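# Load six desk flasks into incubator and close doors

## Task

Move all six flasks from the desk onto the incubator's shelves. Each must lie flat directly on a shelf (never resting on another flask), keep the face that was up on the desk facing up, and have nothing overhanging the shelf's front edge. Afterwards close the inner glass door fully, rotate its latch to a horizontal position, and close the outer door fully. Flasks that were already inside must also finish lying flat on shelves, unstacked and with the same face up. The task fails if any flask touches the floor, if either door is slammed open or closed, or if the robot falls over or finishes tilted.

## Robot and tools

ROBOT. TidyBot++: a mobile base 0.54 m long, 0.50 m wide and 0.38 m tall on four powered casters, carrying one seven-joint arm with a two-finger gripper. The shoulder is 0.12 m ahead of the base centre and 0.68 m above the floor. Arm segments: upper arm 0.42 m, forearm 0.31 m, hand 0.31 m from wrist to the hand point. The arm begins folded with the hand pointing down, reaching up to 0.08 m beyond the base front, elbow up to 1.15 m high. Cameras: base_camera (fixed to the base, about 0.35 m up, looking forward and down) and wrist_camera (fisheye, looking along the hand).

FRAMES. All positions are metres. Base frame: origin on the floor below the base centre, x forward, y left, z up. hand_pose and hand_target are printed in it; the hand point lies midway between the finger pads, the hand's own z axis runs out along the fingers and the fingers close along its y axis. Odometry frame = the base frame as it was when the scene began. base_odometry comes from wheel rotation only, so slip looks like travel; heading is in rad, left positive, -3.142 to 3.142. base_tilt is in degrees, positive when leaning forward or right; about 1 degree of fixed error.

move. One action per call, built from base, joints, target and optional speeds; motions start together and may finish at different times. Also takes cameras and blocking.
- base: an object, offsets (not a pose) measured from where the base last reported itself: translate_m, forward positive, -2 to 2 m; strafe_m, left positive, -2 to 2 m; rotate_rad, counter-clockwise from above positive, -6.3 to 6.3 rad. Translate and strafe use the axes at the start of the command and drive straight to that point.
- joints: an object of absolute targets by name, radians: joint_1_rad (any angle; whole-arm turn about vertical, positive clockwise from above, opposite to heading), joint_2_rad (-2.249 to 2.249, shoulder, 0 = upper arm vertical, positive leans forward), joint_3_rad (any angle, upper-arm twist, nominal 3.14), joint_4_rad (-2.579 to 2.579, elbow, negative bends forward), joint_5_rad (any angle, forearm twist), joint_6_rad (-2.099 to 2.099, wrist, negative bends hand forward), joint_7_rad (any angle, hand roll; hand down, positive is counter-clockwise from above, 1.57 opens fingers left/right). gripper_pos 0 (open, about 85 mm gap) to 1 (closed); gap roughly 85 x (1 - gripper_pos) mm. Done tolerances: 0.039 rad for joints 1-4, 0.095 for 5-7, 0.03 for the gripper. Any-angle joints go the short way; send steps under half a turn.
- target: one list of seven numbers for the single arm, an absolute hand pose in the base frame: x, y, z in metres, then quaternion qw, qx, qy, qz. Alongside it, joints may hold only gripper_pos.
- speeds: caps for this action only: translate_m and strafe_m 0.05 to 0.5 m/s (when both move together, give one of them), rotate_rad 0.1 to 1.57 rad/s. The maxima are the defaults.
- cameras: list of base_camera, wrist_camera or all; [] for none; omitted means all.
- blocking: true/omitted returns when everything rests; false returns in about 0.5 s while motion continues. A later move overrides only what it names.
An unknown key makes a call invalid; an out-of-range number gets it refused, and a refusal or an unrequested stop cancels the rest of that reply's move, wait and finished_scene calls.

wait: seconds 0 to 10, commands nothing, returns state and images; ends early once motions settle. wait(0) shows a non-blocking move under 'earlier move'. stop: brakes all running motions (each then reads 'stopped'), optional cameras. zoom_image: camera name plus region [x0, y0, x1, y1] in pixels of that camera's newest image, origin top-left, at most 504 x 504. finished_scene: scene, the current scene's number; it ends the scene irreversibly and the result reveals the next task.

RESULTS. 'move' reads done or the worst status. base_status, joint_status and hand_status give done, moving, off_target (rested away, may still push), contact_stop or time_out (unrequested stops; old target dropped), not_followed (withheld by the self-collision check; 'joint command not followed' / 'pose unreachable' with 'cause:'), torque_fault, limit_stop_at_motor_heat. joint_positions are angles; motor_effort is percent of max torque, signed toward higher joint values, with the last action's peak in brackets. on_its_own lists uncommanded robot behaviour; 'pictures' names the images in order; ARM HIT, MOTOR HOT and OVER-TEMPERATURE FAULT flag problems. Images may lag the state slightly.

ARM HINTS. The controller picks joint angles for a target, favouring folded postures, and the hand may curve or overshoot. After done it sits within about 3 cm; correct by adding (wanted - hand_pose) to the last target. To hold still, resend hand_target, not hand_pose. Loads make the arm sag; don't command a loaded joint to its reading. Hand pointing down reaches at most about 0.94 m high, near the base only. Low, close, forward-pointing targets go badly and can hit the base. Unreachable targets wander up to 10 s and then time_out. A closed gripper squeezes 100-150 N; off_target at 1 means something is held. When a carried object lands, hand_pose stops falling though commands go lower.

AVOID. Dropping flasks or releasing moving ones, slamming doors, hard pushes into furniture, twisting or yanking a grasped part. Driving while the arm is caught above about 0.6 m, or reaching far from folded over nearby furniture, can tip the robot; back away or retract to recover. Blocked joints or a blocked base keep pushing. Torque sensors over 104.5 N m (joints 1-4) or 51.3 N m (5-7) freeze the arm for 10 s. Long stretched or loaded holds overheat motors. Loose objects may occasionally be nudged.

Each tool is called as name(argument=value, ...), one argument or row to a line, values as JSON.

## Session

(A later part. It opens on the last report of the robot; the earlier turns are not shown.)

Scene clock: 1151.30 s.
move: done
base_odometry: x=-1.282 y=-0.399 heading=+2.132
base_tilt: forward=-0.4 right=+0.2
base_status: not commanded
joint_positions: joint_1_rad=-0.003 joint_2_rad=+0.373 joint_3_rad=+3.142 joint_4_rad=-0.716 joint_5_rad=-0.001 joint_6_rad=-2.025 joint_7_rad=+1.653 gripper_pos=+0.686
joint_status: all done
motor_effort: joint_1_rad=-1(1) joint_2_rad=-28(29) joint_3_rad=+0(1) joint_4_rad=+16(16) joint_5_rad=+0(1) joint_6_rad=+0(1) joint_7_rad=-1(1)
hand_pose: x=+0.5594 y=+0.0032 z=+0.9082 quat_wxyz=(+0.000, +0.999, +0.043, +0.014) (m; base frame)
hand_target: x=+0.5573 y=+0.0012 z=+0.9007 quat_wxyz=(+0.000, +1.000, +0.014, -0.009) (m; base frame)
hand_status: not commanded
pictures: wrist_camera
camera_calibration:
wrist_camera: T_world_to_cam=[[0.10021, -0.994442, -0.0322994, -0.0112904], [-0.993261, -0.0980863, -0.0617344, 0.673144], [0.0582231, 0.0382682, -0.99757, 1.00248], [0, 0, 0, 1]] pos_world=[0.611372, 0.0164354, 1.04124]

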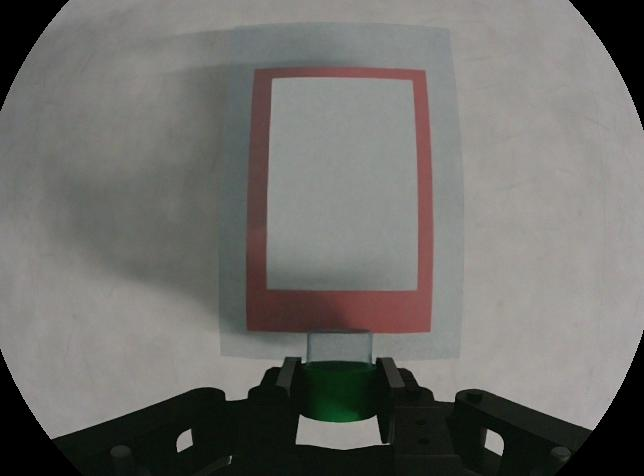

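move(
  joints={"joint_1_rad":0,"joint_2_rad":0.382,"joint_3_rad":3.142,"joint_4_rad":-0.77,"joint_5_rad":0,"joint_6_rad":-2.03,"joint_7_rad":1.52},
  cameras=[],
)

move(
  joints={"joint_1_rad":0,"joint_2_rad":0.371,"joint_3_rad":3.142,"joint_4_rad":-0.825,"joint_5_rad":0,"joint_6_rad":-1.975,"joint_7_rad":1.52},
  cameras=[],
)

move(
  joints={"joint_1_rad":0,"joint_2_rad":0.368,"joint_3_rad":3.142,"joint_4_rad":-0.85,"joint_5_rad":0,"joint_6_rad":-1.955,"joint_7_rad":1.52},
  cameras=["wrist_camera"],
)

Scene clock: 1157.10 s.
move: done
base_odometry: x=-1.282 y=-0.399 heading=+2.132
base_tilt: forward=-0.4 right=+0.2
base_status: not commanded
joint_positions: joint_1_rad=-0.003 joint_2_rad=+0.373 joint_3_rad=+3.142 joint_4_rad=-0.755 joint_5_rad=-0.001 joint_6_rad=-2.025 joint_7_rad=+1.574 gripper_pos=+0.686
joint_status: all done
motor_effort: joint_1_rad=+0(1) joint_2_rad=-28(30) joint_3_rad=+0(1) joint_4_rad=+16(16) joint_5_rad=+0(1) joint_6_rad=+0(1) joint_7_rad=-1(2)
hand_pose: x=+0.5528 y=+0.0032 z=+0.8973 quat_wxyz=(-0.001, +1.000, +0.004, -0.005) (m; base frame)
hand_target: x=+0.5505 y=+0.0012 z=+0.8890 quat_wxyz=(+0.001, +0.999, -0.026, -0.020) (m; base frame)
hand_status: not commanded
pictures: none
No camera images: "cameras" was empty.

Scene clock: 1157.97 s.
move: done
base_odometry: x=-1.282 y=-0.399 heading=+2.132
base_tilt: forward=-0.4 right=+0.2
base_status: not commanded
joint_positions: joint_1_rad=-0.003 joint_2_rad=+0.370 joint_3_rad=+3.142 joint_4_rad=-0.804 joint_5_rad=-0.001 joint_6_rad=-2.002 joint_7_rad=+1.573 gripper_pos=+0.686
joint_status: all done
motor_effort: joint_1_rad=+0(2) joint_2_rad=-27(30) joint_3_rad=+0(1) joint_4_rad=+15(16) joint_5_rad=+0(1) joint_6_rad=-1(2) joint_7_rad=-1(1)
hand_pose: x=+0.5503 y=+0.0031 z=+0.8846 quat_wxyz=(-0.001, +1.000, +0.003, -0.017) (m; base frame)
hand_target: x=+0.5549 y=+0.0012 z=+0.8779 quat_wxyz=(+0.000, +1.000, -0.026, -0.015) (m; base frame)
hand_status: not commanded
pictures: none
No camera images: "cameras" was empty.

Scene clock: 1158.57 s.
move: done
base_odometry: x=-1.282 y=-0.399 heading=+2.132
base_tilt: forward=-0.4 right=+0.2
base_status: not commanded
joint_positions: joint_1_rad=-0.003 joint_2_rad=+0.362 joint_3_rad=+3.142 joint_4_rad=-0.818 joint_5_rad=-0.001 joint_6_rad=-1.989 joint_7_rad=+1.573 gripper_pos=+0.686
joint_status: all done
motor_effort: joint_1_rad=-2(2) joint_2_rad=-25(27) joint_3_rad=+0(1) joint_4_rad=+14(15) joint_5_rad=+0(1) joint_6_rad=+0(1) joint_7_rad=-1(1)
hand_pose: x=+0.5502 y=+0.0032 z=+0.8839 quat_wxyz=(-0.001, +1.000, +0.003, -0.014) (m; base frame)
hand_target: x=+0.5556 y=+0.0012 z=+0.8719 quat_wxyz=(+0.000, +1.000, -0.026, -0.016) (m; base frame)
hand_status: not commanded
pictures: wrist_camera
camera_calibration:
wrist_camera: T_world_to_cam=[[0.0184207, -0.999205, -0.0353575, 0.0365265], [-0.999811, -0.018191, -0.00680715, 0.617375], [0.00615855, 0.0354762, -0.999352, 1.00897], [0, 0, 0, 1]] pos_world=[0.610372, 0.0119338, 1.01381]

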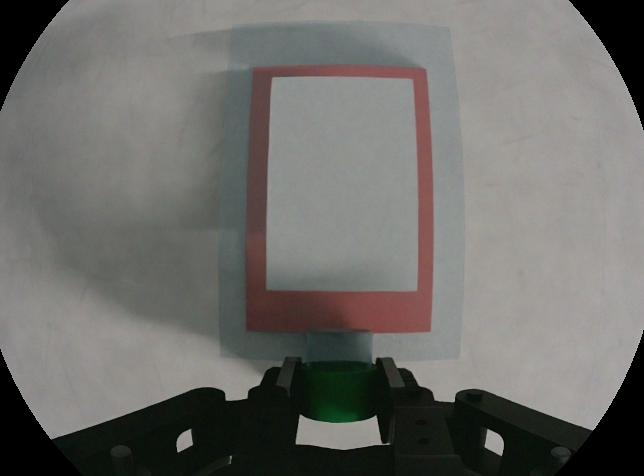

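move(
  joints={"gripper_pos":0.5},
  cameras=[],
)

move(
  joints={"gripper_pos":0.25,"joint_1_rad":0,"joint_2_rad":0.38,"joint_3_rad":3.142,"joint_4_rad":-0.75,"joint_5_rad":0,"joint_6_rad":-2.03},
  cameras=[],
)

move(
  base={"translate_m":-0.4},
  speeds={"translate_m":0.25},
  cameras=[],
)

move(
  joints={"joint_1_rad":0,"joint_2_rad":0.261,"joint_3_rad":3.142,"joint_4_rad":-1.074,"joint_5_rad":0,"joint_6_rad":-0.97,"joint_7_rad":1.54,"gripper_pos":0.3},
  cameras=[],
)

move(
  joints={"joint_1_rad":0,"joint_2_rad":0.241,"joint_3_rad":3.142,"joint_4_rad":-1.395,"joint_5_rad":0,"joint_6_rad":-0.66,"joint_7_rad":1.54},
)

Scene clock: 1163.50 s.
move: done
base_odometry: x=-1.282 y=-0.399 heading=+2.132
base_tilt: forward=-0.4 right=+0.2
base_status: not commanded
joint_positions: joint_1_rad=-0.003 joint_2_rad=+0.362 joint_3_rad=+3.142 joint_4_rad=-0.826 joint_5_rad=-0.001 joint_6_rad=-1.989 joint_7_rad=+1.573 gripper_pos=+0.500
joint_status: all done
motor_effort: joint_1_rad=+0(2) joint_2_rad=-28(28) joint_3_rad=+0(1) joint_4_rad=+15(16) joint_5_rad=+0(1) joint_6_rad=+0(1) joint_7_rad=-1(1)
hand_pose: x=+0.5487 y=+0.0031 z=+0.8817 quat_wxyz=(-0.001, +1.000, +0.003, -0.018) (m; base frame)
hand_target: x=+0.5556 y=+0.0012 z=+0.8719 quat_wxyz=(+0.000, +1.000, -0.026, -0.016) (m; base frame)
hand_status: not commanded
pictures: none
No camera images: "cameras" was empty.

Scene clock: 1164.40 s.
move: done
base_odometry: x=-1.282 y=-0.399 heading=+2.132
base_tilt: forward=-0.4 right=+0.2
base_status: not commanded
joint_positions: joint_1_rad=-0.003 joint_2_rad=+0.362 joint_3_rad=+3.142 joint_4_rad=-0.762 joint_5_rad=-0.001 joint_6_rad=-2.003 joint_7_rad=+1.573 gripper_pos=+0.250
joint_status: all done
motor_effort: joint_1_rad=-1(2) joint_2_rad=-28(29) joint_3_rad=+0(1) joint_4_rad=+15(16) joint_5_rad=+0(2) joint_6_rad=+0(1) joint_7_rad=-1(1)
hand_pose: x=+0.5562 y=+0.0032 z=+0.9000 quat_wxyz=(-0.001, +1.000, +0.003, +0.008) (m; base frame)
hand_target: x=+0.5537 y=+0.0012 z=+0.8954 quat_wxyz=(+0.000, +1.000, -0.026, -0.009) (m; base frame)
hand_status: not commanded
pictures: none
No camera images: "cameras" was empty.

Scene clock: 1166.83 s.
move: done
base_odometry: x=-1.069 y=-0.738 heading=+2.132
base_tilt: forward=-0.4 right=+0.2
base_status: done
joint_positions: joint_1_rad=-0.003 joint_2_rad=+0.364 joint_3_rad=+3.142 joint_4_rad=-0.761 joint_5_rad=-0.001 joint_6_rad=-2.003 joint_7_rad=+1.573 gripper_pos=+0.250
joint_status: not commanded
motor_effort: joint_1_rad=+0(2) joint_2_rad=-27(32) joint_3_rad=+0(1) joint_4_rad=+14(16) joint_5_rad=+0(1) joint_6_rad=+0(1) joint_7_rad=-1(1)
hand_pose: x=+0.5566 y=+0.0032 z=+0.8991 quat_wxyz=(-0.001, +1.000, +0.003, +0.007) (m; base frame)
hand_target: x=+0.5537 y=+0.0012 z=+0.8954 quat_wxyz=(+0.000, +1.000, -0.026, -0.009) (m; base frame)
hand_status: not commanded
pictures: none
No camera images: "cameras" was empty.

Scene clock: 1168.83 s.
move: done
base_odometry: x=-1.069 y=-0.738 heading=+2.132
base_tilt: forward=-0.4 right=+0.2
base_status: not commanded
joint_positions: joint_1_rad=-0.003 joint_2_rad=+0.273 joint_3_rad=+3.142 joint_4_rad=-1.046 joint_5_rad=-0.001 joint_6_rad=-1.018 joint_7_rad=+1.573 gripper_pos=+0.300
joint_status: all done
motor_effort: joint_1_rad=+1(2) joint_2_rad=-29(31) joint_3_rad=+1(1) joint_4_rad=+20(21) joint_5_rad=+0(2) joint_6_rad=+6(6) joint_7_rad=-1(1)
hand_pose: x=+0.7612 y=+0.0038 z=+0.9495 quat_wxyz=(-0.001, +0.920, +0.003, +0.392) (m; base frame)
hand_target: x=+0.7643 y=+0.0011 z=+0.9532 quat_wxyz=(-0.006, +0.914, -0.014, +0.406) (m; base frame)
hand_status: not commanded
pictures: none
No camera images: "cameras" was empty.

Scene clock: 1170.53 s.
move: done
base_odometry: x=-1.069 y=-0.738 heading=+2.132
base_tilt: forward=-0.4 right=+0.2
base_status: not commanded
joint_positions: joint_1_rad=-0.003 joint_2_rad=+0.246 joint_3_rad=+3.142 joint_4_rad=-1.364 joint_5_rad=-0.001 joint_6_rad=-0.705 joint_7_rad=+1.573 gripper_pos=+0.300
joint_status: all done
motor_effort: joint_1_rad=-1(2) joint_2_rad=-28(31) joint_3_rad=+1(1) joint_4_rad=+21(23) joint_5_rad=+0(1) joint_6_rad=+6(7) joint_7_rad=-1(2)
hand_pose: x=+0.7648 y=+0.0037 z=+0.8668 quat_wxyz=(-0.001, +0.916, +0.002, +0.402) (m; base frame)
hand_target: x=+0.7661 y=+0.0011 z=+0.8635 quat_wxyz=(-0.006, +0.912, -0.014, +0.410) (m; base frame)
hand_status: not commanded
pictures: base_camera, wrist_camera
camera_calibration:
wrist_camera: T_world_to_cam=[[0.0387416, -0.99917, -0.0125929, -0.00277574], [-0.651542, -0.0157038, -0.75845, 1.21693], [0.757622, 0.0375884, -0.65161, 0.114392], [0, 0, 0, 1]] pos_world=[0.706323, 0.0120372, 0.997483]

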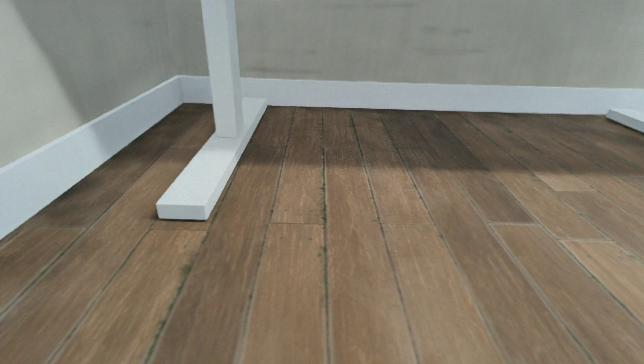

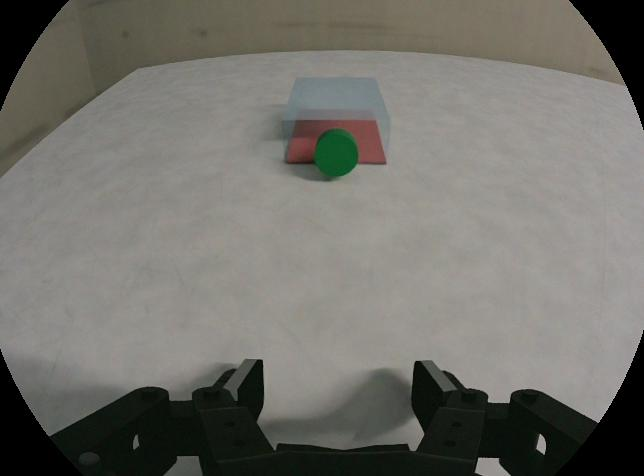

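move(
  base={"translate_m":0.145},
  speeds={"translate_m":0.15},
  cameras=["wrist_camera"],
)

Scene clock: 1173.97 s.
move: done
base_odometry: x=-1.146 y=-0.615 heading=+2.133
base_tilt: forward=-0.4 right=+0.2
base_status: done
joint_positions: joint_1_rad=-0.003 joint_2_rad=+0.239 joint_3_rad=+3.142 joint_4_rad=-1.368 joint_5_rad=-0.001 joint_6_rad=-0.700 joint_7_rad=+1.573 gripper_pos=+0.300
joint_status: not commanded
motor_effort: joint_1_rad=+0(2) joint_2_rad=-29(33) joint_3_rad=+0(1) joint_4_rad=+21(22) joint_5_rad=+0(1) joint_6_rad=+6(7) joint_7_rad=-1(1)
hand_pose: x=+0.7633 y=+0.0037 z=+0.8697 quat_wxyz=(-0.001, +0.914, +0.002, +0.405) (m; base frame)
hand_target: x=+0.7661 y=+0.0011 z=+0.8635 quat_wxyz=(-0.006, +0.912, -0.014, +0.410) (m; base frame)
hand_status: not commanded
pictures: wrist_camera
camera_calibration:
wrist_camera: T_world_to_cam=[[0.0388204, -0.99917, -0.0123375, -0.00296504], [-0.646523, -0.0157011, -0.762733, 1.21815], [0.761907, 0.0375861, -0.646595, 0.10979], [0, 0, 0, 1]] pos_world=[0.704029, 0.0120372, 1.00008]

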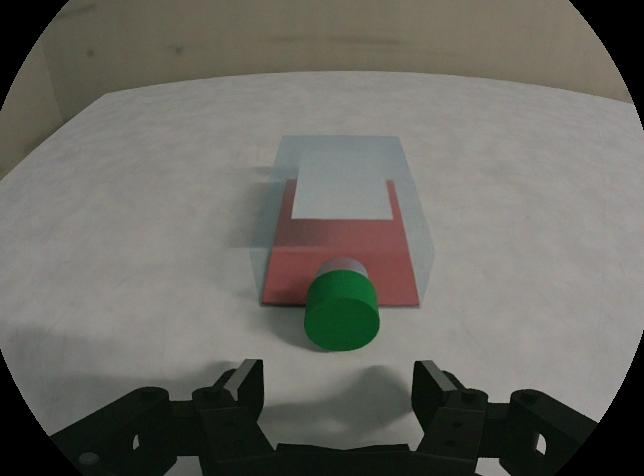

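move(
  base={"translate_m":0.041},
  speeds={"translate_m":0.1},
  cameras=["wrist_camera"],
)

move(
  joints={"gripper_pos":0.65},
  cameras=["wrist_camera"],
)

Scene clock: 1177.03 s.
move: done
base_odometry: x=-1.168 y=-0.580 heading=+2.134
base_tilt: forward=-0.4 right=+0.2
base_status: done
joint_positions: joint_1_rad=-0.003 joint_2_rad=+0.236 joint_3_rad=+3.142 joint_4_rad=-1.369 joint_5_rad=-0.001 joint_6_rad=-0.700 joint_7_rad=+1.573 gripper_pos=+0.300
joint_status: not commanded
motor_effort: joint_1_rad=-1(2) joint_2_rad=-28(32) joint_3_rad=+0(1) joint_4_rad=+21(22) joint_5_rad=+0(1) joint_6_rad=+7(7) joint_7_rad=-1(1)
hand_pose: x=+0.7628 y=+0.0037 z=+0.8715 quat_wxyz=(-0.001, +0.914, +0.002, +0.406) (m; base frame)
hand_target: x=+0.7661 y=+0.0011 z=+0.8635 quat_wxyz=(-0.006, +0.912, -0.014, +0.410) (m; base frame)
hand_status: not commanded
pictures: wrist_camera
camera_calibration:
wrist_camera: T_world_to_cam=[[0.038859, -0.99917, -0.0122163, -0.00305518], [-0.644135, -0.015701, -0.764751, 1.21907], [0.763925, 0.0375864, -0.64421, 0.107776], [0, 0, 0, 1]] pos_world=[0.703033, 0.0120372, 1.00168]

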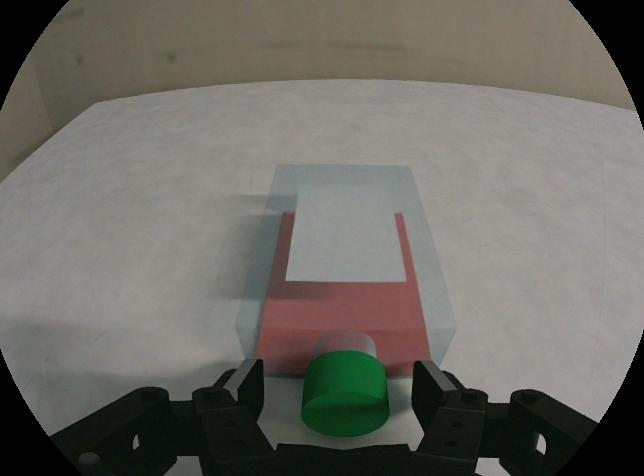

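Scene clock: 1177.77 s.
move: done
base_odometry: x=-1.168 y=-0.580 heading=+2.134
base_tilt: forward=-0.4 right=+0.2
base_status: not commanded
joint_positions: joint_1_rad=-0.003 joint_2_rad=+0.236 joint_3_rad=+3.142 joint_4_rad=-1.369 joint_5_rad=-0.001 joint_6_rad=-0.700 joint_7_rad=+1.573 gripper_pos=+0.649
joint_status: all done
motor_effort: joint_1_rad=-1(2) joint_2_rad=-28(29) joint_3_rad=+0(1) joint_4_rad=+21(21) joint_5_rad=+0(1) joint_6_rad=+6(7) joint_7_rad=-1(1)
hand_pose: x=+0.7628 y=+0.0037 z=+0.8715 quat_wxyz=(-0.001, +0.914, +0.002, +0.406) (m; base frame)
hand_target: x=+0.7661 y=+0.0011 z=+0.8635 quat_wxyz=(-0.006, +0.912, -0.014, +0.410) (m; base frame)
hand_status: not commanded
pictures: wrist_camera
camera_calibration:
wrist_camera: T_world_to_cam=[[0.038859, -0.99917, -0.0122163, -0.00305518], [-0.644135, -0.015701, -0.764751, 1.21907], [0.763925, 0.0375864, -0.64421, 0.107776], [0, 0, 0, 1]] pos_world=[0.703033, 0.0120372, 1.00168]

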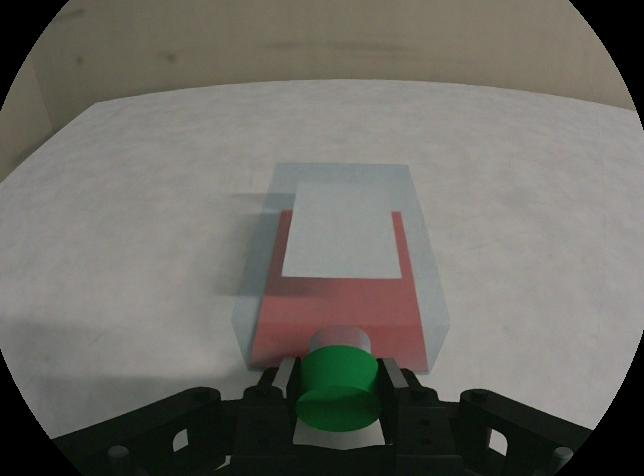

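move(
  joints={"gripper_pos":0.8},
  cameras=[],
)

move(
  joints={"joint_1_rad":0,"joint_2_rad":0.25,"joint_3_rad":3.142,"joint_4_rad":-1.15,"joint_5_rad":0,"joint_6_rad":-0.91,"joint_7_rad":1.55},
  cameras=[],
)

move(
  base={"translate_m":-0.5},
  speeds={"translate_m":0.3},
  cameras=["wrist_camera"],
)

move(
  base={"rotate_rad":-1.574},
  joints={"joint_1_rad":0,"joint_2_rad":0.024,"joint_3_rad":3.142,"joint_4_rad":-1.292,"joint_5_rad":0,"joint_6_rad":-0.97,"joint_7_rad":1.55},
  speeds={"rotate_rad":0.7},
  cameras=[],
)

move(
  base={"translate_m":1.4,"strafe_m":-0.05},
  speeds={"translate_m":0.4},
)

Scene clock: 1183.43 s.
move: off_target
base_odometry: x=-1.168 y=-0.580 heading=+2.134
base_tilt: forward=-0.4 right=+0.2
base_status: not commanded
joint_positions: joint_1_rad=-0.003 joint_2_rad=+0.236 joint_3_rad=+3.142 joint_4_rad=-1.369 joint_5_rad=-0.001 joint_6_rad=-0.698 joint_7_rad=+1.573 gripper_pos=+0.679
joint_status: gripper_pos off_target (ended at +0.679, target +0.800)
motor_effort: joint_1_rad=-2(2) joint_2_rad=-28(28) joint_3_rad=+1(1) joint_4_rad=+20(21) joint_5_rad=+0(1) joint_6_rad=+6(7) joint_7_rad=-1(1)
hand_pose: x=+0.7630 y=+0.0037 z=+0.8718 quat_wxyz=(-0.001, +0.914, +0.002, +0.407) (m; base frame)
hand_target: x=+0.7661 y=+0.0011 z=+0.8635 quat_wxyz=(-0.006, +0.912, -0.014, +0.410) (m; base frame)
hand_status: not commanded
pictures: none
No camera images: "cameras" was empty.

Scene clock: 1184.77 s.
move: done
base_odometry: x=-1.168 y=-0.580 heading=+2.134
base_tilt: forward=-0.4 right=+0.2
base_status: not commanded
joint_positions: joint_1_rad=-0.003 joint_2_rad=+0.236 joint_3_rad=+3.142 joint_4_rad=-1.167 joint_5_rad=-0.001 joint_6_rad=-0.876 joint_7_rad=+1.573 gripper_pos=+0.679
joint_status: all done
motor_effort: joint_1_rad=+0(2) joint_2_rad=-29(32) joint_3_rad=+0(1) joint_4_rad=+21(23) joint_5_rad=+0(2) joint_6_rad=+7(8) joint_7_rad=-1(1)
hand_pose: x=+0.7638 y=+0.0038 z=+0.9409 quat_wxyz=(-0.001, +0.908, +0.003, +0.418) (m; base frame)
hand_target: x=+0.7629 y=+0.0011 z=+0.9332 quat_wxyz=(-0.004, +0.915, -0.010, +0.404) (m; base frame)
hand_status: not commanded
pictures: none
No camera images: "cameras" was empty.

Scene clock: 1187.37 s.
move: done
base_odometry: x=-0.901 y=-1.003 heading=+2.135
base_tilt: forward=-0.4 right=+0.2
base_status: done
joint_positions: joint_1_rad=-0.003 joint_2_rad=+0.239 joint_3_rad=+3.142 joint_4_rad=-1.167 joint_5_rad=-0.001 joint_6_rad=-0.882 joint_7_rad=+1.573 gripper_pos=+0.679
joint_status: not commanded
motor_effort: joint_1_rad=-1(5) joint_2_rad=-29(33) joint_3_rad=+1(3) joint_4_rad=+21(23) joint_5_rad=+0(1) joint_6_rad=+7(8) joint_7_rad=-1(1)
hand_pose: x=+0.7634 y=+0.0033 z=+0.9373 quat_wxyz=(-0.001, +0.910, +0.002, +0.414) (m; base frame)
hand_target: x=+0.7629 y=+0.0011 z=+0.9332 quat_wxyz=(-0.004, +0.915, -0.010, +0.404) (m; base frame)
hand_status: not commanded
pictures: wrist_camera
camera_calibration:
wrist_camera: T_world_to_cam=[[0.0384155, -0.999195, -0.011579, -0.00297375], [-0.631616, -0.0153009, -0.77513, 1.26995], [0.774329, 0.0370905, -0.631695, 0.130022], [0, 0, 0, 1]] pos_world=[0.701553, 0.0116374, 1.06647]

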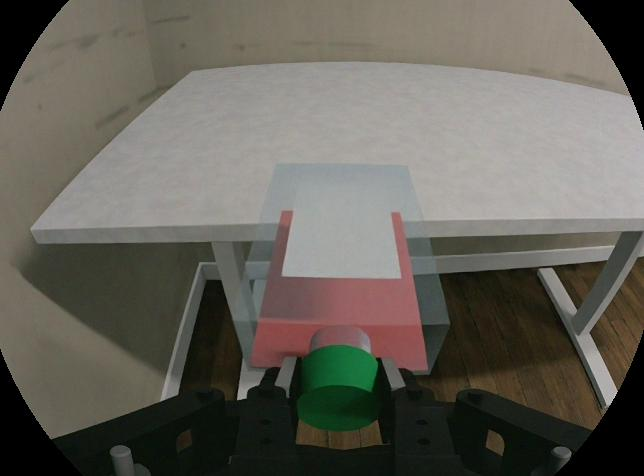

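Scene clock: 1190.37 s.
move: done
base_odometry: x=-0.901 y=-1.003 heading=+0.561
base_tilt: forward=-0.4 right=+0.2
base_status: done
joint_positions: joint_1_rad=-0.001 joint_2_rad=+0.027 joint_3_rad=+3.143 joint_4_rad=-1.268 joint_5_rad=-0.001 joint_6_rad=-0.938 joint_7_rad=+1.573 gripper_pos=+0.679
joint_status: all done
motor_effort: joint_1_rad=-1(3) joint_2_rad=-21(32) joint_3_rad=+1(4) joint_4_rad=+21(23) joint_5_rad=+1(2) joint_6_rad=+7(8) joint_7_rad=-1(1)
hand_pose: x=+0.6784 y=+0.0014 z=+0.9961 quat_wxyz=(+0.000, +0.899, +0.001, +0.438) (m; base frame)
hand_target: x=+0.6683 y=+0.0011 z=+0.9775 quat_wxyz=(-0.004, +0.910, -0.010, +0.415) (m; base frame)
hand_status: not commanded
pictures: none
No camera images: "cameras" was empty.

Scene clock: 1194.97 s.
move: done
base_odometry: x=+0.311 y=-0.300 heading=+0.561
base_tilt: forward=-0.4 right=+0.2
base_status: done
joint_positions: joint_1_rad=-0.001 joint_2_rad=+0.025 joint_3_rad=+3.143 joint_4_rad=-1.270 joint_5_rad=-0.001 joint_6_rad=-0.942 joint_7_rad=+1.573 gripper_pos=+0.679
joint_status: not commanded
motor_effort: joint_1_rad=+0(2) joint_2_rad=-21(26) joint_3_rad=+1(2) joint_4_rad=+21(22) joint_5_rad=+1(1) joint_6_rad=+7(8) joint_7_rad=-1(1)
hand_pose: x=+0.6768 y=+0.0014 z=+0.9957 quat_wxyz=(+0.000, +0.899, +0.001, +0.437) (m; base frame)
hand_target: x=+0.6683 y=+0.0011 z=+0.9775 quat_wxyz=(-0.004, +0.910, -0.010, +0.415) (m; base frame)
hand_status: not commanded
pictures: base_camera, wrist_camera
camera_calibration:
wrist_camera: T_world_to_cam=[[0.036065, -0.999301, -0.00982171, -0.000992976], [-0.590664, -0.0133875, -0.806806, 1.26425], [0.806111, 0.0348988, -0.590734, 0.171762], [0, 0, 0, 1]] pos_world=[0.608322, 0.00993846, 1.12146]

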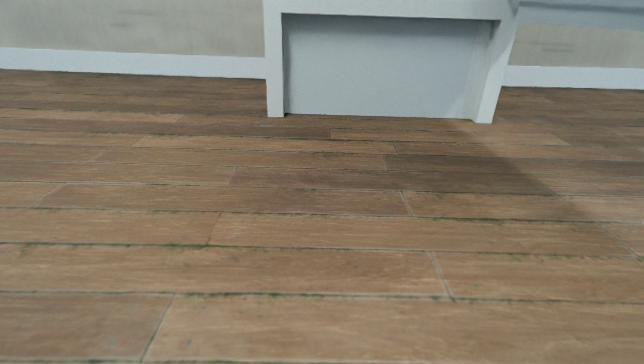

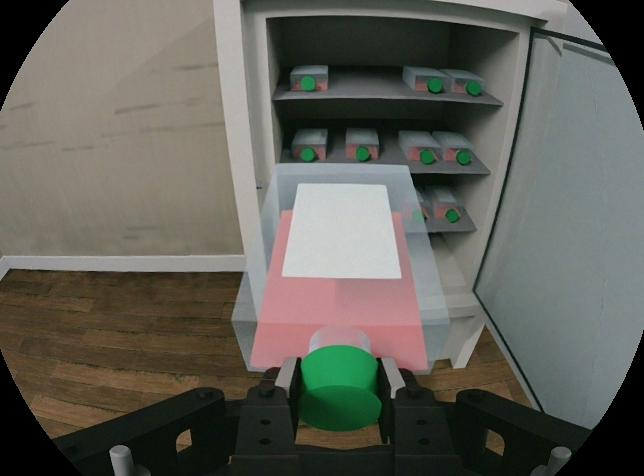

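move(
  base={"translate_m":0.48,"strafe_m":-0.07},
  speeds={"translate_m":0.3},
  joints={"joint_1_rad":0,"joint_2_rad":0.012,"joint_3_rad":3.142,"joint_4_rad":-1.37,"joint_5_rad":0,"joint_6_rad":-0.91,"joint_7_rad":1.54},
)

move(
  base={"translate_m":0.26},
  speeds={"translate_m":0.12},
)

Scene clock: 1200.53 s.
move: done
base_odometry: x=+0.755 y=-0.104 heading=+0.561
base_tilt: forward=-0.4 right=+0.2
base_status: done
joint_positions: joint_1_rad=-0.001 joint_2_rad=+0.013 joint_3_rad=+3.143 joint_4_rad=-1.352 joint_5_rad=-0.001 joint_6_rad=-0.938 joint_7_rad=+1.573 gripper_pos=+0.679
joint_status: all done
motor_effort: joint_1_rad=+0(2) joint_2_rad=-21(25) joint_3_rad=+1(2) joint_4_rad=+22(23) joint_5_rad=+1(2) joint_6_rad=+7(8) joint_7_rad=-1(1)
hand_pose: x=+0.6637 y=+0.0014 z=+0.9584 quat_wxyz=(+0.000, +0.913, +0.001, +0.407) (m; base frame)
hand_target: x=+0.6666 y=+0.0011 z=+0.9560 quat_wxyz=(-0.006, +0.911, -0.014, +0.412) (m; base frame)
hand_status: not commanded
pictures: base_camera, wrist_camera
camera_calibration:
wrist_camera: T_world_to_cam=[[0.0353339, -0.999301, -0.0121971, 0.0018713], [-0.643012, -0.0133897, -0.765739, 1.22191], [0.765041, 0.0348994, -0.643036, 0.237612], [0, 0, 0, 1]] pos_world=[0.603853, 0.00993846, 1.08848]

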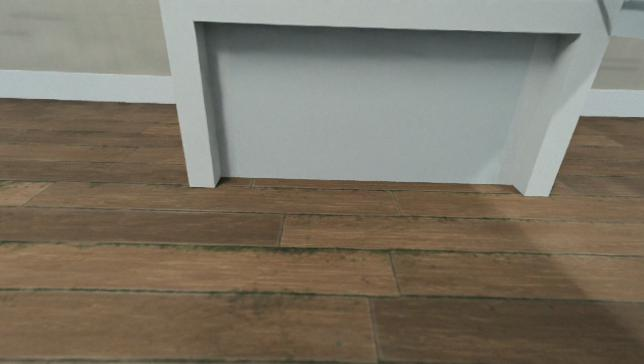

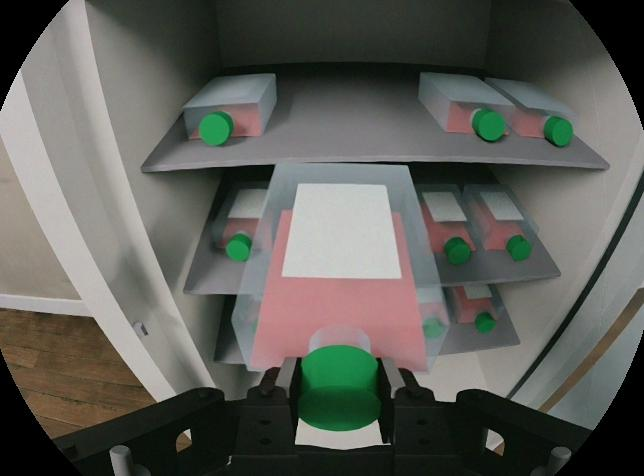

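Scene clock: 1203.30 s.
move: done
base_odometry: x=+0.975 y=+0.034 heading=+0.561
base_tilt: forward=-0.4 right=+0.2
base_status: done
joint_positions: joint_1_rad=-0.001 joint_2_rad=+0.011 joint_3_rad=+3.143 joint_4_rad=-1.352 joint_5_rad=-0.001 joint_6_rad=-0.938 joint_7_rad=+1.573 gripper_pos=+0.679
joint_status: not commanded
motor_effort: joint_1_rad=+0(2) joint_2_rad=-21(25) joint_3_rad=+1(2) joint_4_rad=+21(22) joint_5_rad=+0(1) joint_6_rad=+7(8) joint_7_rad=-1(1)
hand_pose: x=+0.6631 y=+0.0014 z=+0.9597 quat_wxyz=(+0.000, +0.913, +0.001, +0.408) (m; base frame)
hand_target: x=+0.6666 y=+0.0011 z=+0.9560 quat_wxyz=(-0.006, +0.911, -0.014, +0.412) (m; base frame)
hand_status: not commanded
pictures: base_camera, wrist_camera
camera_calibration:
wrist_camera: T_world_to_cam=[[0.035361, -0.999301, -0.0121117, 0.00181183], [-0.641107, -0.0133858, -0.767335, 1.22278], [0.766637, 0.0348987, -0.641132, 0.236109], [0, 0, 0, 1]] pos_world=[0.602856, 0.00993846, 1.08968]

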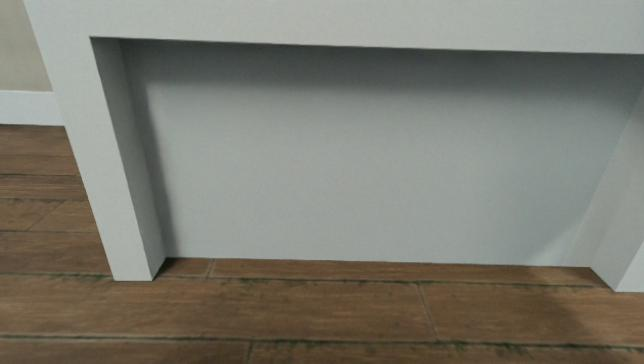

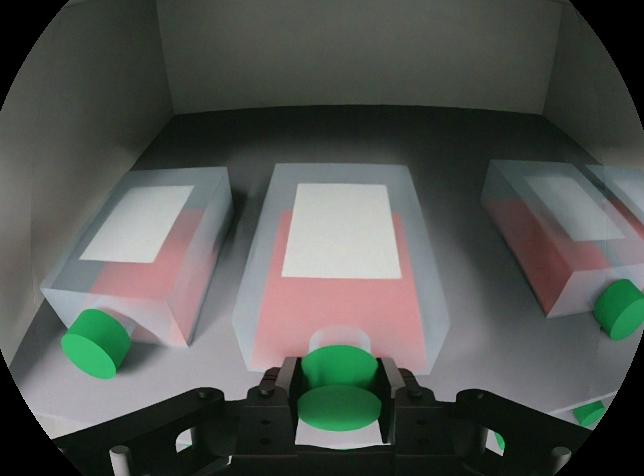

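move(
  base={"translate_m":0.015},
  joints={"joint_1_rad":0,"joint_2_rad":0.009,"joint_3_rad":3.142,"joint_4_rad":-1.41,"joint_5_rad":0,"joint_6_rad":-0.86,"joint_7_rad":1.54},
  cameras=[],
)

move(
  joints={"joint_1_rad":0,"joint_2_rad":0.025,"joint_3_rad":3.142,"joint_4_rad":-1.44,"joint_5_rad":0,"joint_6_rad":-0.83,"joint_7_rad":1.54},
  cameras=[],
)

move(
  joints={"joint_1_rad":0,"joint_2_rad":0.045,"joint_3_rad":3.142,"joint_4_rad":-1.462,"joint_5_rad":0,"joint_6_rad":-0.86,"joint_7_rad":1.54},
  cameras=["wrist_camera"],
)

Scene clock: 1208.60 s.
move: done
base_odometry: x=+0.988 y=+0.042 heading=+0.561
base_tilt: forward=-0.4 right=+0.2
base_status: done
joint_positions: joint_1_rad=-0.001 joint_2_rad=+0.010 joint_3_rad=+3.143 joint_4_rad=-1.390 joint_5_rad=-0.001 joint_6_rad=-0.897 joint_7_rad=+1.573 gripper_pos=+0.679
joint_status: all done
motor_effort: joint_1_rad=-1(2) joint_2_rad=-20(26) joint_3_rad=+1(2) joint_4_rad=+21(22) joint_5_rad=+0(2) joint_6_rad=+7(8) joint_7_rad=-1(1)
hand_pose: x=+0.6658 y=+0.0014 z=+0.9493 quat_wxyz=(+0.000, +0.912, +0.001, +0.410) (m; base frame)
hand_target: x=+0.6700 y=+0.0011 z=+0.9476 quat_wxyz=(-0.006, +0.908, -0.014, +0.418) (m; base frame)
hand_status: not commanded
pictures: none
No camera images: "cameras" was empty.

Scene clock: 1209.23 s.
move: done
base_odometry: x=+0.988 y=+0.042 heading=+0.561
base_tilt: forward=-0.4 right=+0.2
base_status: not commanded
joint_positions: joint_1_rad=-0.001 joint_2_rad=+0.010 joint_3_rad=+3.143 joint_4_rad=-1.405 joint_5_rad=-0.001 joint_6_rad=-0.864 joint_7_rad=+1.573 gripper_pos=+0.679
joint_status: all done
motor_effort: joint_1_rad=-1(1) joint_2_rad=-18(21) joint_3_rad=+1(1) joint_4_rad=+19(21) joint_5_rad=+0(1) joint_6_rad=+6(7) joint_7_rad=-1(1)
hand_pose: x=+0.6703 y=+0.0014 z=+0.9486 quat_wxyz=(+0.000, +0.908, +0.001, +0.418) (m; base frame)
hand_target: x=+0.6753 y=+0.0011 z=+0.9294 quat_wxyz=(-0.006, +0.912, -0.014, +0.411) (m; base frame)
hand_status: not commanded
pictures: none
No camera images: "cameras" was empty.

Scene clock: 1209.80 s.
move: off_target
base_odometry: x=+0.988 y=+0.042 heading=+0.561
base_tilt: forward=-0.4 right=+0.2
base_status: not commanded
joint_positions: joint_1_rad=-0.001 joint_2_rad=+0.010 joint_3_rad=+3.143 joint_4_rad=-1.407 joint_5_rad=-0.001 joint_6_rad=-0.863 joint_7_rad=+1.573 gripper_pos=+0.679
joint_status: joint_4_rad off_target (ended at -1.407, target -1.462); the others done
motor_effort: joint_1_rad=-1(1) joint_2_rad=-13(19) joint_3_rad=+1(2) joint_4_rad=+14(19) joint_5_rad=+0(1) joint_6_rad=+2(7) joint_7_rad=-1(1)
hand_pose: x=+0.6701 y=+0.0014 z=+0.9479 quat_wxyz=(+0.000, +0.909, +0.001, +0.417) (m; base frame)
hand_target: x=+0.6694 y=+0.0011 z=+0.8997 quat_wxyz=(-0.006, +0.926, -0.014, +0.378) (m; base frame)
hand_status: not commanded
pictures: wrist_camera
camera_calibration:
wrist_camera: T_world_to_cam=[[0.0354639, -0.999306, -0.0113931, 0.000664256], [-0.625145, -0.0132882, -0.780395, 1.21986], [0.779702, 0.0347982, -0.625183, 0.19929], [0, 0, 0, 1]] pos_world=[0.607177, 0.00993852, 1.07657]

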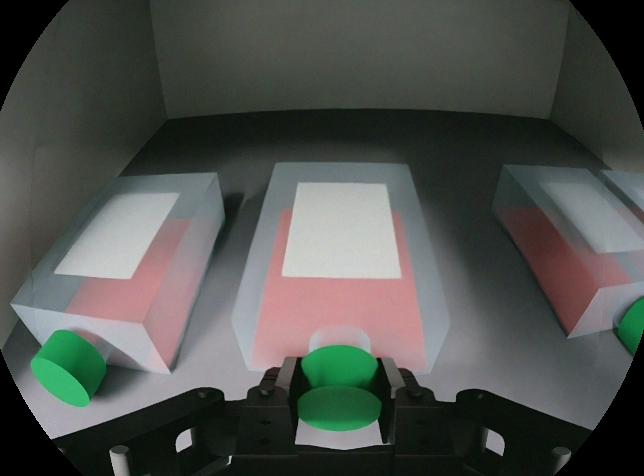

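Contact. Release.

move(
  joints={"joint_1_rad":0,"joint_2_rad":0.025,"joint_3_rad":3.142,"joint_4_rad":-1.43,"joint_5_rad":0,"joint_6_rad":-0.86,"joint_7_rad":1.54},
  cameras=[],
)

move(
  joints={"gripper_pos":0.5},
  cameras=[],
)

move(
  joints={"gripper_pos":0.3},
  cameras=[],
)

move(
  base={"translate_m":-0.4},
  speeds={"translate_m":0.15},
)

Scene clock: 1213.07 s.
move: done
base_odometry: x=+0.988 y=+0.042 heading=+0.561
base_tilt: forward=-0.4 right=+0.2
base_status: not commanded
joint_positions: joint_1_rad=-0.001 joint_2_rad=+0.010 joint_3_rad=+3.143 joint_4_rad=-1.406 joint_5_rad=-0.001 joint_6_rad=-0.863 joint_7_rad=+1.573 gripper_pos=+0.679
joint_status: all done
motor_effort: joint_1_rad=-1(2) joint_2_rad=-18(18) joint_3_rad=+1(1) joint_4_rad=+18(18) joint_5_rad=+0(1) joint_6_rad=+4(5) joint_7_rad=-1(1)
hand_pose: x=+0.6701 y=+0.0014 z=+0.9484 quat_wxyz=(+0.000, +0.909, +0.001, +0.418) (m; base frame)
hand_target: x=+0.6708 y=+0.0011 z=+0.9279 quat_wxyz=(-0.006, +0.916, -0.014, +0.402) (m; base frame)
hand_status: not commanded
pictures: none
No camera images: "cameras" was empty.

Scene clock: 1213.77 s.
move: done
base_odometry: x=+0.988 y=+0.042 heading=+0.561
base_tilt: forward=-0.4 right=+0.2
base_status: not commanded
joint_positions: joint_1_rad=-0.001 joint_2_rad=+0.010 joint_3_rad=+3.143 joint_4_rad=-1.410 joint_5_rad=-0.001 joint_6_rad=-0.863 joint_7_rad=+1.573 gripper_pos=+0.500
joint_status: all done
motor_effort: joint_1_rad=-1(1) joint_2_rad=-19(21) joint_3_rad=+1(1) joint_4_rad=+19(22) joint_5_rad=+0(1) joint_6_rad=+6(7) joint_7_rad=-1(1)
hand_pose: x=+0.6695 y=+0.0014 z=+0.9463 quat_wxyz=(+0.000, +0.909, +0.001, +0.416) (m; base frame)
hand_target: x=+0.6708 y=+0.0011 z=+0.9279 quat_wxyz=(-0.006, +0.916, -0.014, +0.402) (m; base frame)
hand_status: not commanded
pictures: none
No camera images: "cameras" was empty.

Scene clock: 1214.40 s.
move: done
base_odometry: x=+0.988 y=+0.042 heading=+0.561
base_tilt: forward=-0.4 right=+0.2
base_status: not commanded
joint_positions: joint_1_rad=-0.001 joint_2_rad=+0.010 joint_3_rad=+3.143 joint_4_rad=-1.410 joint_5_rad=-0.001 joint_6_rad=-0.863 joint_7_rad=+1.573 gripper_pos=+0.300
joint_status: all done
motor_effort: joint_1_rad=+0(2) joint_2_rad=-20(21) joint_3_rad=+1(1) joint_4_rad=+21(21) joint_5_rad=+0(1) joint_6_rad=+6(7) joint_7_rad=-1(1)
hand_pose: x=+0.6695 y=+0.0014 z=+0.9463 quat_wxyz=(+0.000, +0.909, +0.001, +0.416) (m; base frame)
hand_target: x=+0.6708 y=+0.0011 z=+0.9279 quat_wxyz=(-0.006, +0.916, -0.014, +0.402) (m; base frame)
hand_status: not commanded
pictures: none
No camera images: "cameras" was empty.

Scene clock: 1217.73 s.
move: done
base_odometry: x=+0.649 y=-0.171 heading=+0.561
base_tilt: forward=-0.4 right=+0.2
base_status: done
joint_positions: joint_1_rad=-0.001 joint_2_rad=+0.013 joint_3_rad=+3.143 joint_4_rad=-1.410 joint_5_rad=-0.001 joint_6_rad=-0.863 joint_7_rad=+1.573 gripper_pos=+0.300
joint_status: not commanded
motor_effort: joint_1_rad=+0(2) joint_2_rad=-20(24) joint_3_rad=+1(1) joint_4_rad=+21(21) joint_5_rad=+0(1) joint_6_rad=+6(7) joint_7_rad=-1(1)
hand_pose: x=+0.6703 y=+0.0014 z=+0.9448 quat_wxyz=(+0.000, +0.910, +0.001, +0.415) (m; base frame)
hand_target: x=+0.6708 y=+0.0011 z=+0.9279 quat_wxyz=(-0.006, +0.916, -0.014, +0.402) (m; base frame)
hand_status: not commanded
pictures: base_camera, wrist_camera
camera_calibration:
wrist_camera: T_world_to_cam=[[0.0353999, -0.999306, -0.0115933, 0.000854523], [-0.629466, -0.0132852, -0.776915, 1.21712], [0.776222, 0.0348003, -0.629499, 0.203595], [0, 0, 0, 1]] pos_world=[0.608072, 0.00993853, 1.07377]

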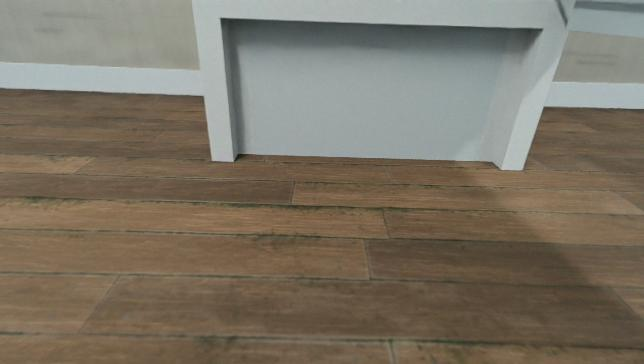

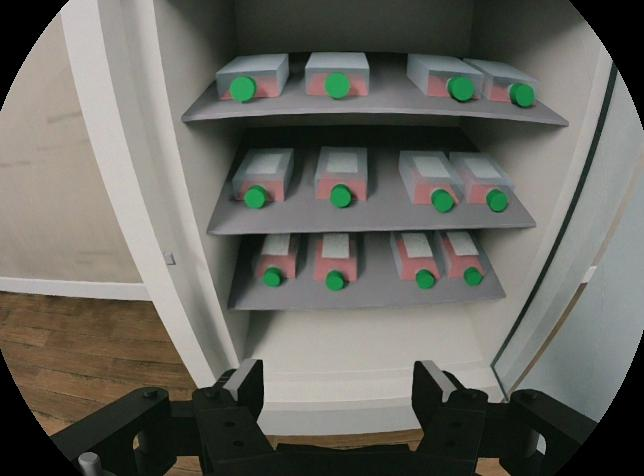

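move(
  base={"translate_m":-0.75,"strafe_m":0.2},
  joints={"joint_1_rad":0.3,"joint_2_rad":0.02,"joint_3_rad":3.142,"joint_4_rad":-1.48,"joint_5_rad":0,"joint_6_rad":-0.6,"joint_7_rad":1.54,"gripper_pos":1.0},
)

Scene clock: 1223.13 s.
move: done
base_odometry: x=-0.092 y=-0.401 heading=+0.561
base_tilt: forward=-0.4 right=+0.2
base_status: done
joint_positions: joint_1_rad=+0.284 joint_2_rad=+0.013 joint_3_rad=+3.143 joint_4_rad=-1.453 joint_5_rad=-0.001 joint_6_rad=-0.644 joint_7_rad=+1.573 gripper_pos=+0.999
joint_status: all done
motor_effort: joint_1_rad=-1(2) joint_2_rad=-21(25) joint_3_rad=+1(2) joint_4_rad=+22(22) joint_5_rad=+0(2) joint_6_rad=+7(8) joint_7_rad=-1(1)
hand_pose: x=+0.6810 y=-0.1630 z=+0.9756 quat_wxyz=(+0.070, +0.861, -0.123, +0.488) (m; base frame)
hand_target: x=+0.6837 y=-0.1735 z=+0.9676 quat_wxyz=(+0.067, +0.856, -0.143, +0.493) (m; base frame)
hand_status: not commanded
pictures: base_camera, wrist_camera
camera_calibration:
wrist_camera: T_world_to_cam=[[-0.245246, -0.969447, -0.00515615, 0.0262764], [-0.468303, 0.123122, -0.874948, 1.25373], [0.84885, -0.212162, -0.48419, -0.0110619], [0, 0, 0, 1]] pos_world=[0.602961, -0.131236, 1.09173]

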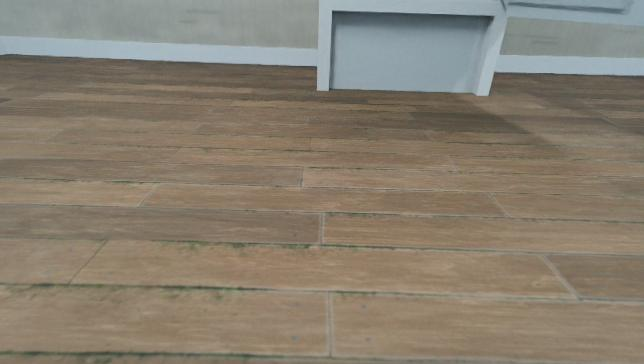

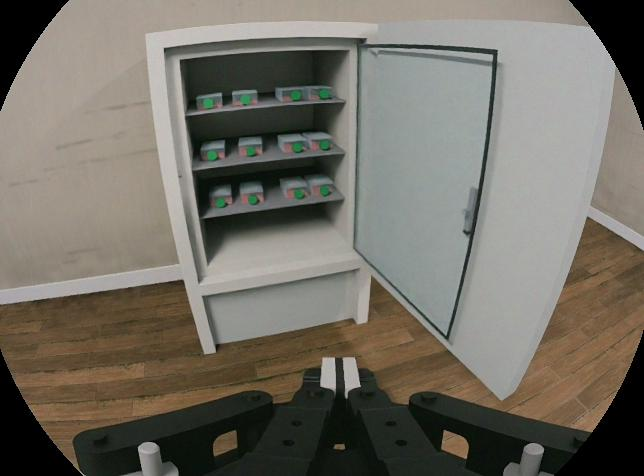

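move(
  joints={"joint_1_rad":0,"joint_2_rad":0.542,"joint_3_rad":3.142,"joint_4_rad":-2.155,"joint_5_rad":0,"joint_6_rad":1.146,"joint_7_rad":1.54},
  base={"translate_m":0.0,"strafe_m":-0.42},
)

Scene clock: 1242.37 s.
move: done
base_odometry: x=+0.131 y=-0.757 heading=+0.561
base_tilt: forward=-0.4 right=+0.2
base_status: done
joint_positions: joint_1_rad=+0.016 joint_2_rad=+0.513 joint_3_rad=+3.144 joint_4_rad=-2.131 joint_5_rad=-0.001 joint_6_rad=+1.098 joint_7_rad=+1.573 gripper_pos=+0.999
joint_status: all done
motor_effort: joint_1_rad=+0(5) joint_2_rad=-31(33) joint_3_rad=+0(5) joint_4_rad=+14(22) joint_5_rad=+1(2) joint_6_rad=+8(9) joint_7_rad=-1(2)
hand_pose: x=+0.7866 y=-0.0108 z=+0.7799 quat_wxyz=(+0.008, +0.698, -0.005, +0.716) (m; base frame)
hand_target: x=+0.7825 y=+0.0011 z=+0.7646 quat_wxyz=(-0.011, +0.700, -0.011, +0.714) (m; base frame)
hand_status: not commanded
pictures: base_camera, wrist_camera
camera_calibration:
wrist_camera: T_world_to_cam=[[0.0145142, -0.999749, 0.0170585, -0.0232783], [0.058312, -0.0161849, -0.998167, 0.793663], [0.998193, 0.0154823, 0.0580625, -0.701063], [0, 0, 0, 1]] pos_world=[0.653853, 0.000427027, 0.833311]

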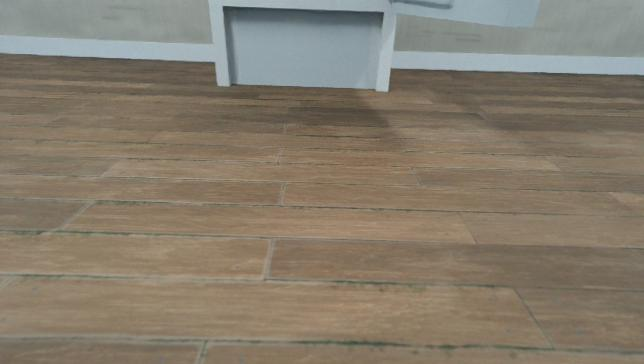

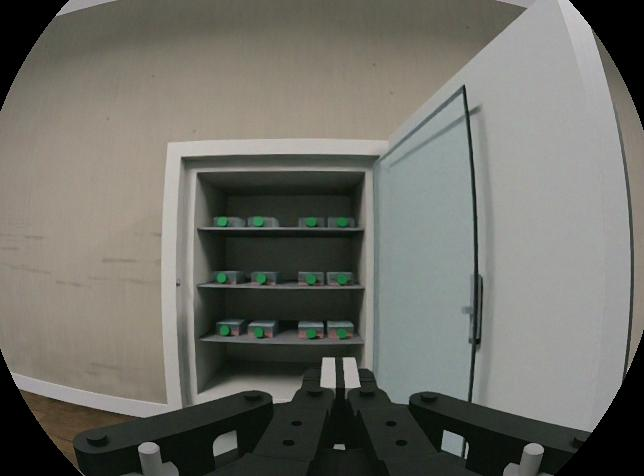

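move(
  joints={"joint_1_rad":0,"joint_2_rad":0.42,"joint_3_rad":3.142,"joint_4_rad":-2.107,"joint_5_rad":0,"joint_6_rad":0.976,"joint_7_rad":1.54},
  base={"strafe_m":-0.36,"translate_m":0.3},
  speeds={"translate_m":0.25},
)

Scene clock: 1259.67 s.
move: done
base_odometry: x=+0.577 y=-0.902 heading=+0.561
base_tilt: forward=-0.4 right=+0.2
base_status: done
joint_positions: joint_1_rad=+0.002 joint_2_rad=+0.417 joint_3_rad=+3.142 joint_4_rad=-2.115 joint_5_rad=+0.004 joint_6_rad=+1.006 joint_7_rad=+1.573 gripper_pos=+0.999
joint_status: all done
motor_effort: joint_1_rad=-2(8) joint_2_rad=-29(33) joint_3_rad=+0(8) joint_4_rad=+15(22) joint_5_rad=+0(3) joint_6_rad=+8(10) joint_7_rad=-1(1)
hand_pose: x=+0.7804 y=+0.0006 z=+0.8224 quat_wxyz=(+0.001, +0.691, +0.002, +0.723) (m; base frame)
hand_target: x=+0.7831 y=+0.0011 z=+0.8153 quat_wxyz=(-0.011, +0.700, -0.011, +0.714) (m; base frame)
hand_status: not commanded
pictures: base_camera, wrist_camera
camera_calibration:
wrist_camera: T_world_to_cam=[[0.0336895, -0.999248, 0.019173, -0.029191], [0.0782918, -0.0164863, -0.996794, 0.819854], [0.996361, 0.0350826, 0.0776775, -0.712265], [0, 0, 0, 1]] pos_world=[0.646469, 0.00933539, 0.873112]

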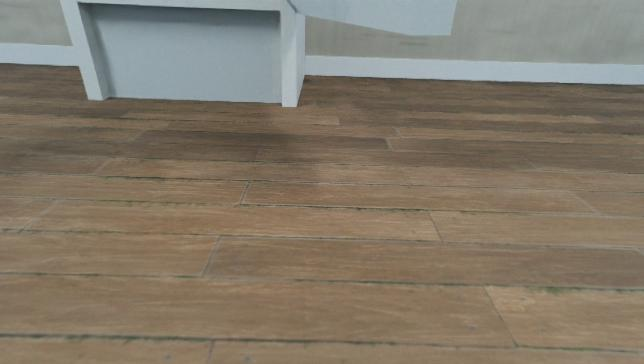

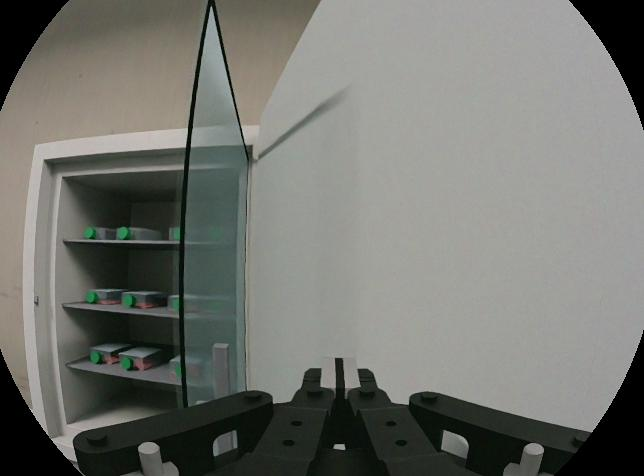

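move(
  base={"strafe_m":0.06,"translate_m":0.28},
  speeds={"translate_m":0.15},
)

Scene clock: 1272.27 s.
move: done
base_odometry: x=+0.783 y=-0.703 heading=+0.560
base_tilt: forward=-0.4 right=+0.2
base_status: done
joint_positions: joint_1_rad=-0.009 joint_2_rad=+0.416 joint_3_rad=+3.136 joint_4_rad=-2.115 joint_5_rad=+0.004 joint_6_rad=+1.006 joint_7_rad=+1.573 gripper_pos=+0.999
joint_status: not commanded
motor_effort: joint_1_rad=+3(5) joint_2_rad=-28(30) joint_3_rad=+3(5) joint_4_rad=+15(17) joint_5_rad=-1(2) joint_6_rad=+8(9) joint_7_rad=-1(1)
hand_pose: x=+0.7801 y=+0.0111 z=+0.8229 quat_wxyz=(-0.005, +0.691, +0.007, +0.723) (m; base frame)
hand_target: x=+0.7831 y=+0.0011 z=+0.8153 quat_wxyz=(-0.011, +0.700, -0.011, +0.714) (m; base frame)
hand_status: not commanded
pictures: base_camera, wrist_camera
camera_calibration:
wrist_camera: T_world_to_cam=[[0.0500254, -0.998604, 0.0169596, -0.0296151], [0.0789274, -0.012975, -0.996796, 0.819959], [0.995624, 0.0512037, 0.0781681, -0.712435], [0, 0, 0, 1]] pos_world=[0.646082, 0.0175445, 0.873524]

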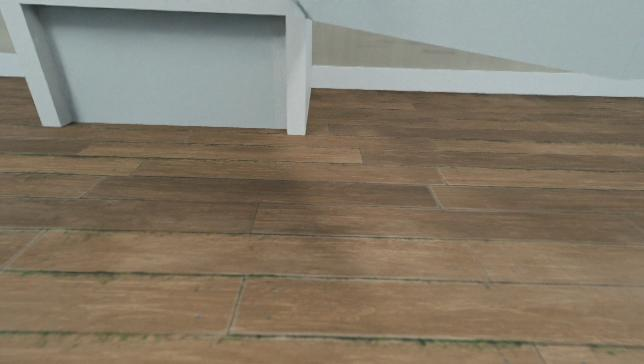

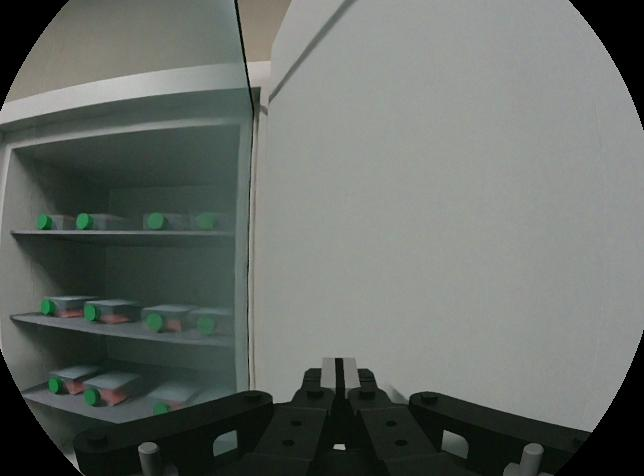

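move(
  base={"strafe_m":0.12},
  speeds={"strafe_m":0.08},
)

Scene clock: 1276.70 s.
move: done
base_odometry: x=+0.719 y=-0.601 heading=+0.560
base_tilt: forward=-0.4 right=+0.2
base_status: done
joint_positions: joint_1_rad=+0.001 joint_2_rad=+0.416 joint_3_rad=+3.142 joint_4_rad=-2.115 joint_5_rad=+0.004 joint_6_rad=+1.006 joint_7_rad=+1.573 gripper_pos=+0.999
joint_status: not commanded
motor_effort: joint_1_rad=-1(4) joint_2_rad=-29(29) joint_3_rad=+0(4) joint_4_rad=+15(16) joint_5_rad=+1(2) joint_6_rad=+8(9) joint_7_rad=-1(1)
hand_pose: x=+0.7803 y=+0.0016 z=+0.8228 quat_wxyz=(+0.001, +0.691, +0.002, +0.723) (m; base frame)
hand_target: x=+0.7831 y=+0.0011 z=+0.8153 quat_wxyz=(-0.011, +0.700, -0.011, +0.714) (m; base frame)
hand_status: not commanded
pictures: base_camera, wrist_camera
camera_calibration:
wrist_camera: T_world_to_cam=[[0.0350602, -0.999195, 0.0195056, -0.0295724], [0.0787287, -0.0166955, -0.996756, 0.819959], [0.996279, 0.0364821, 0.07808, -0.71253], [0, 0, 0, 1]] pos_world=[0.646362, 0.0101357, 0.873511]

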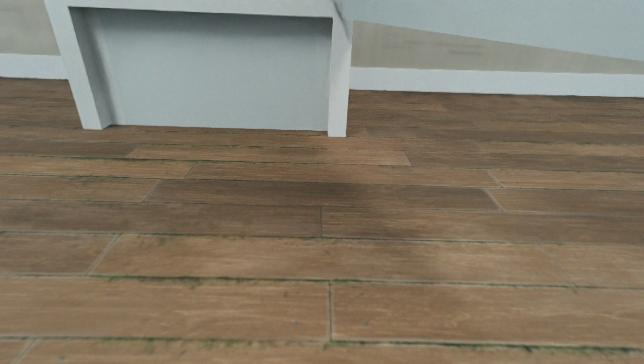

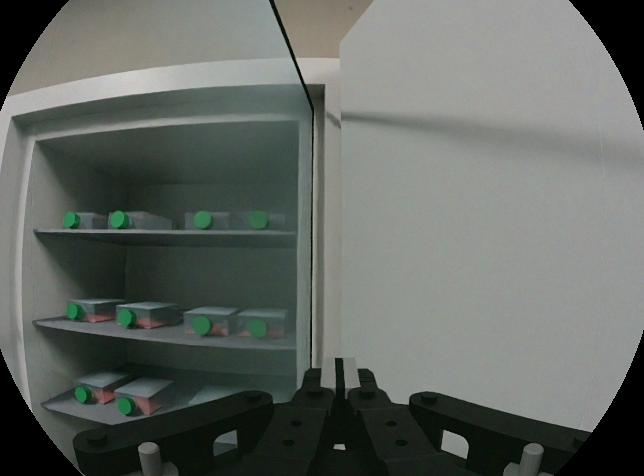

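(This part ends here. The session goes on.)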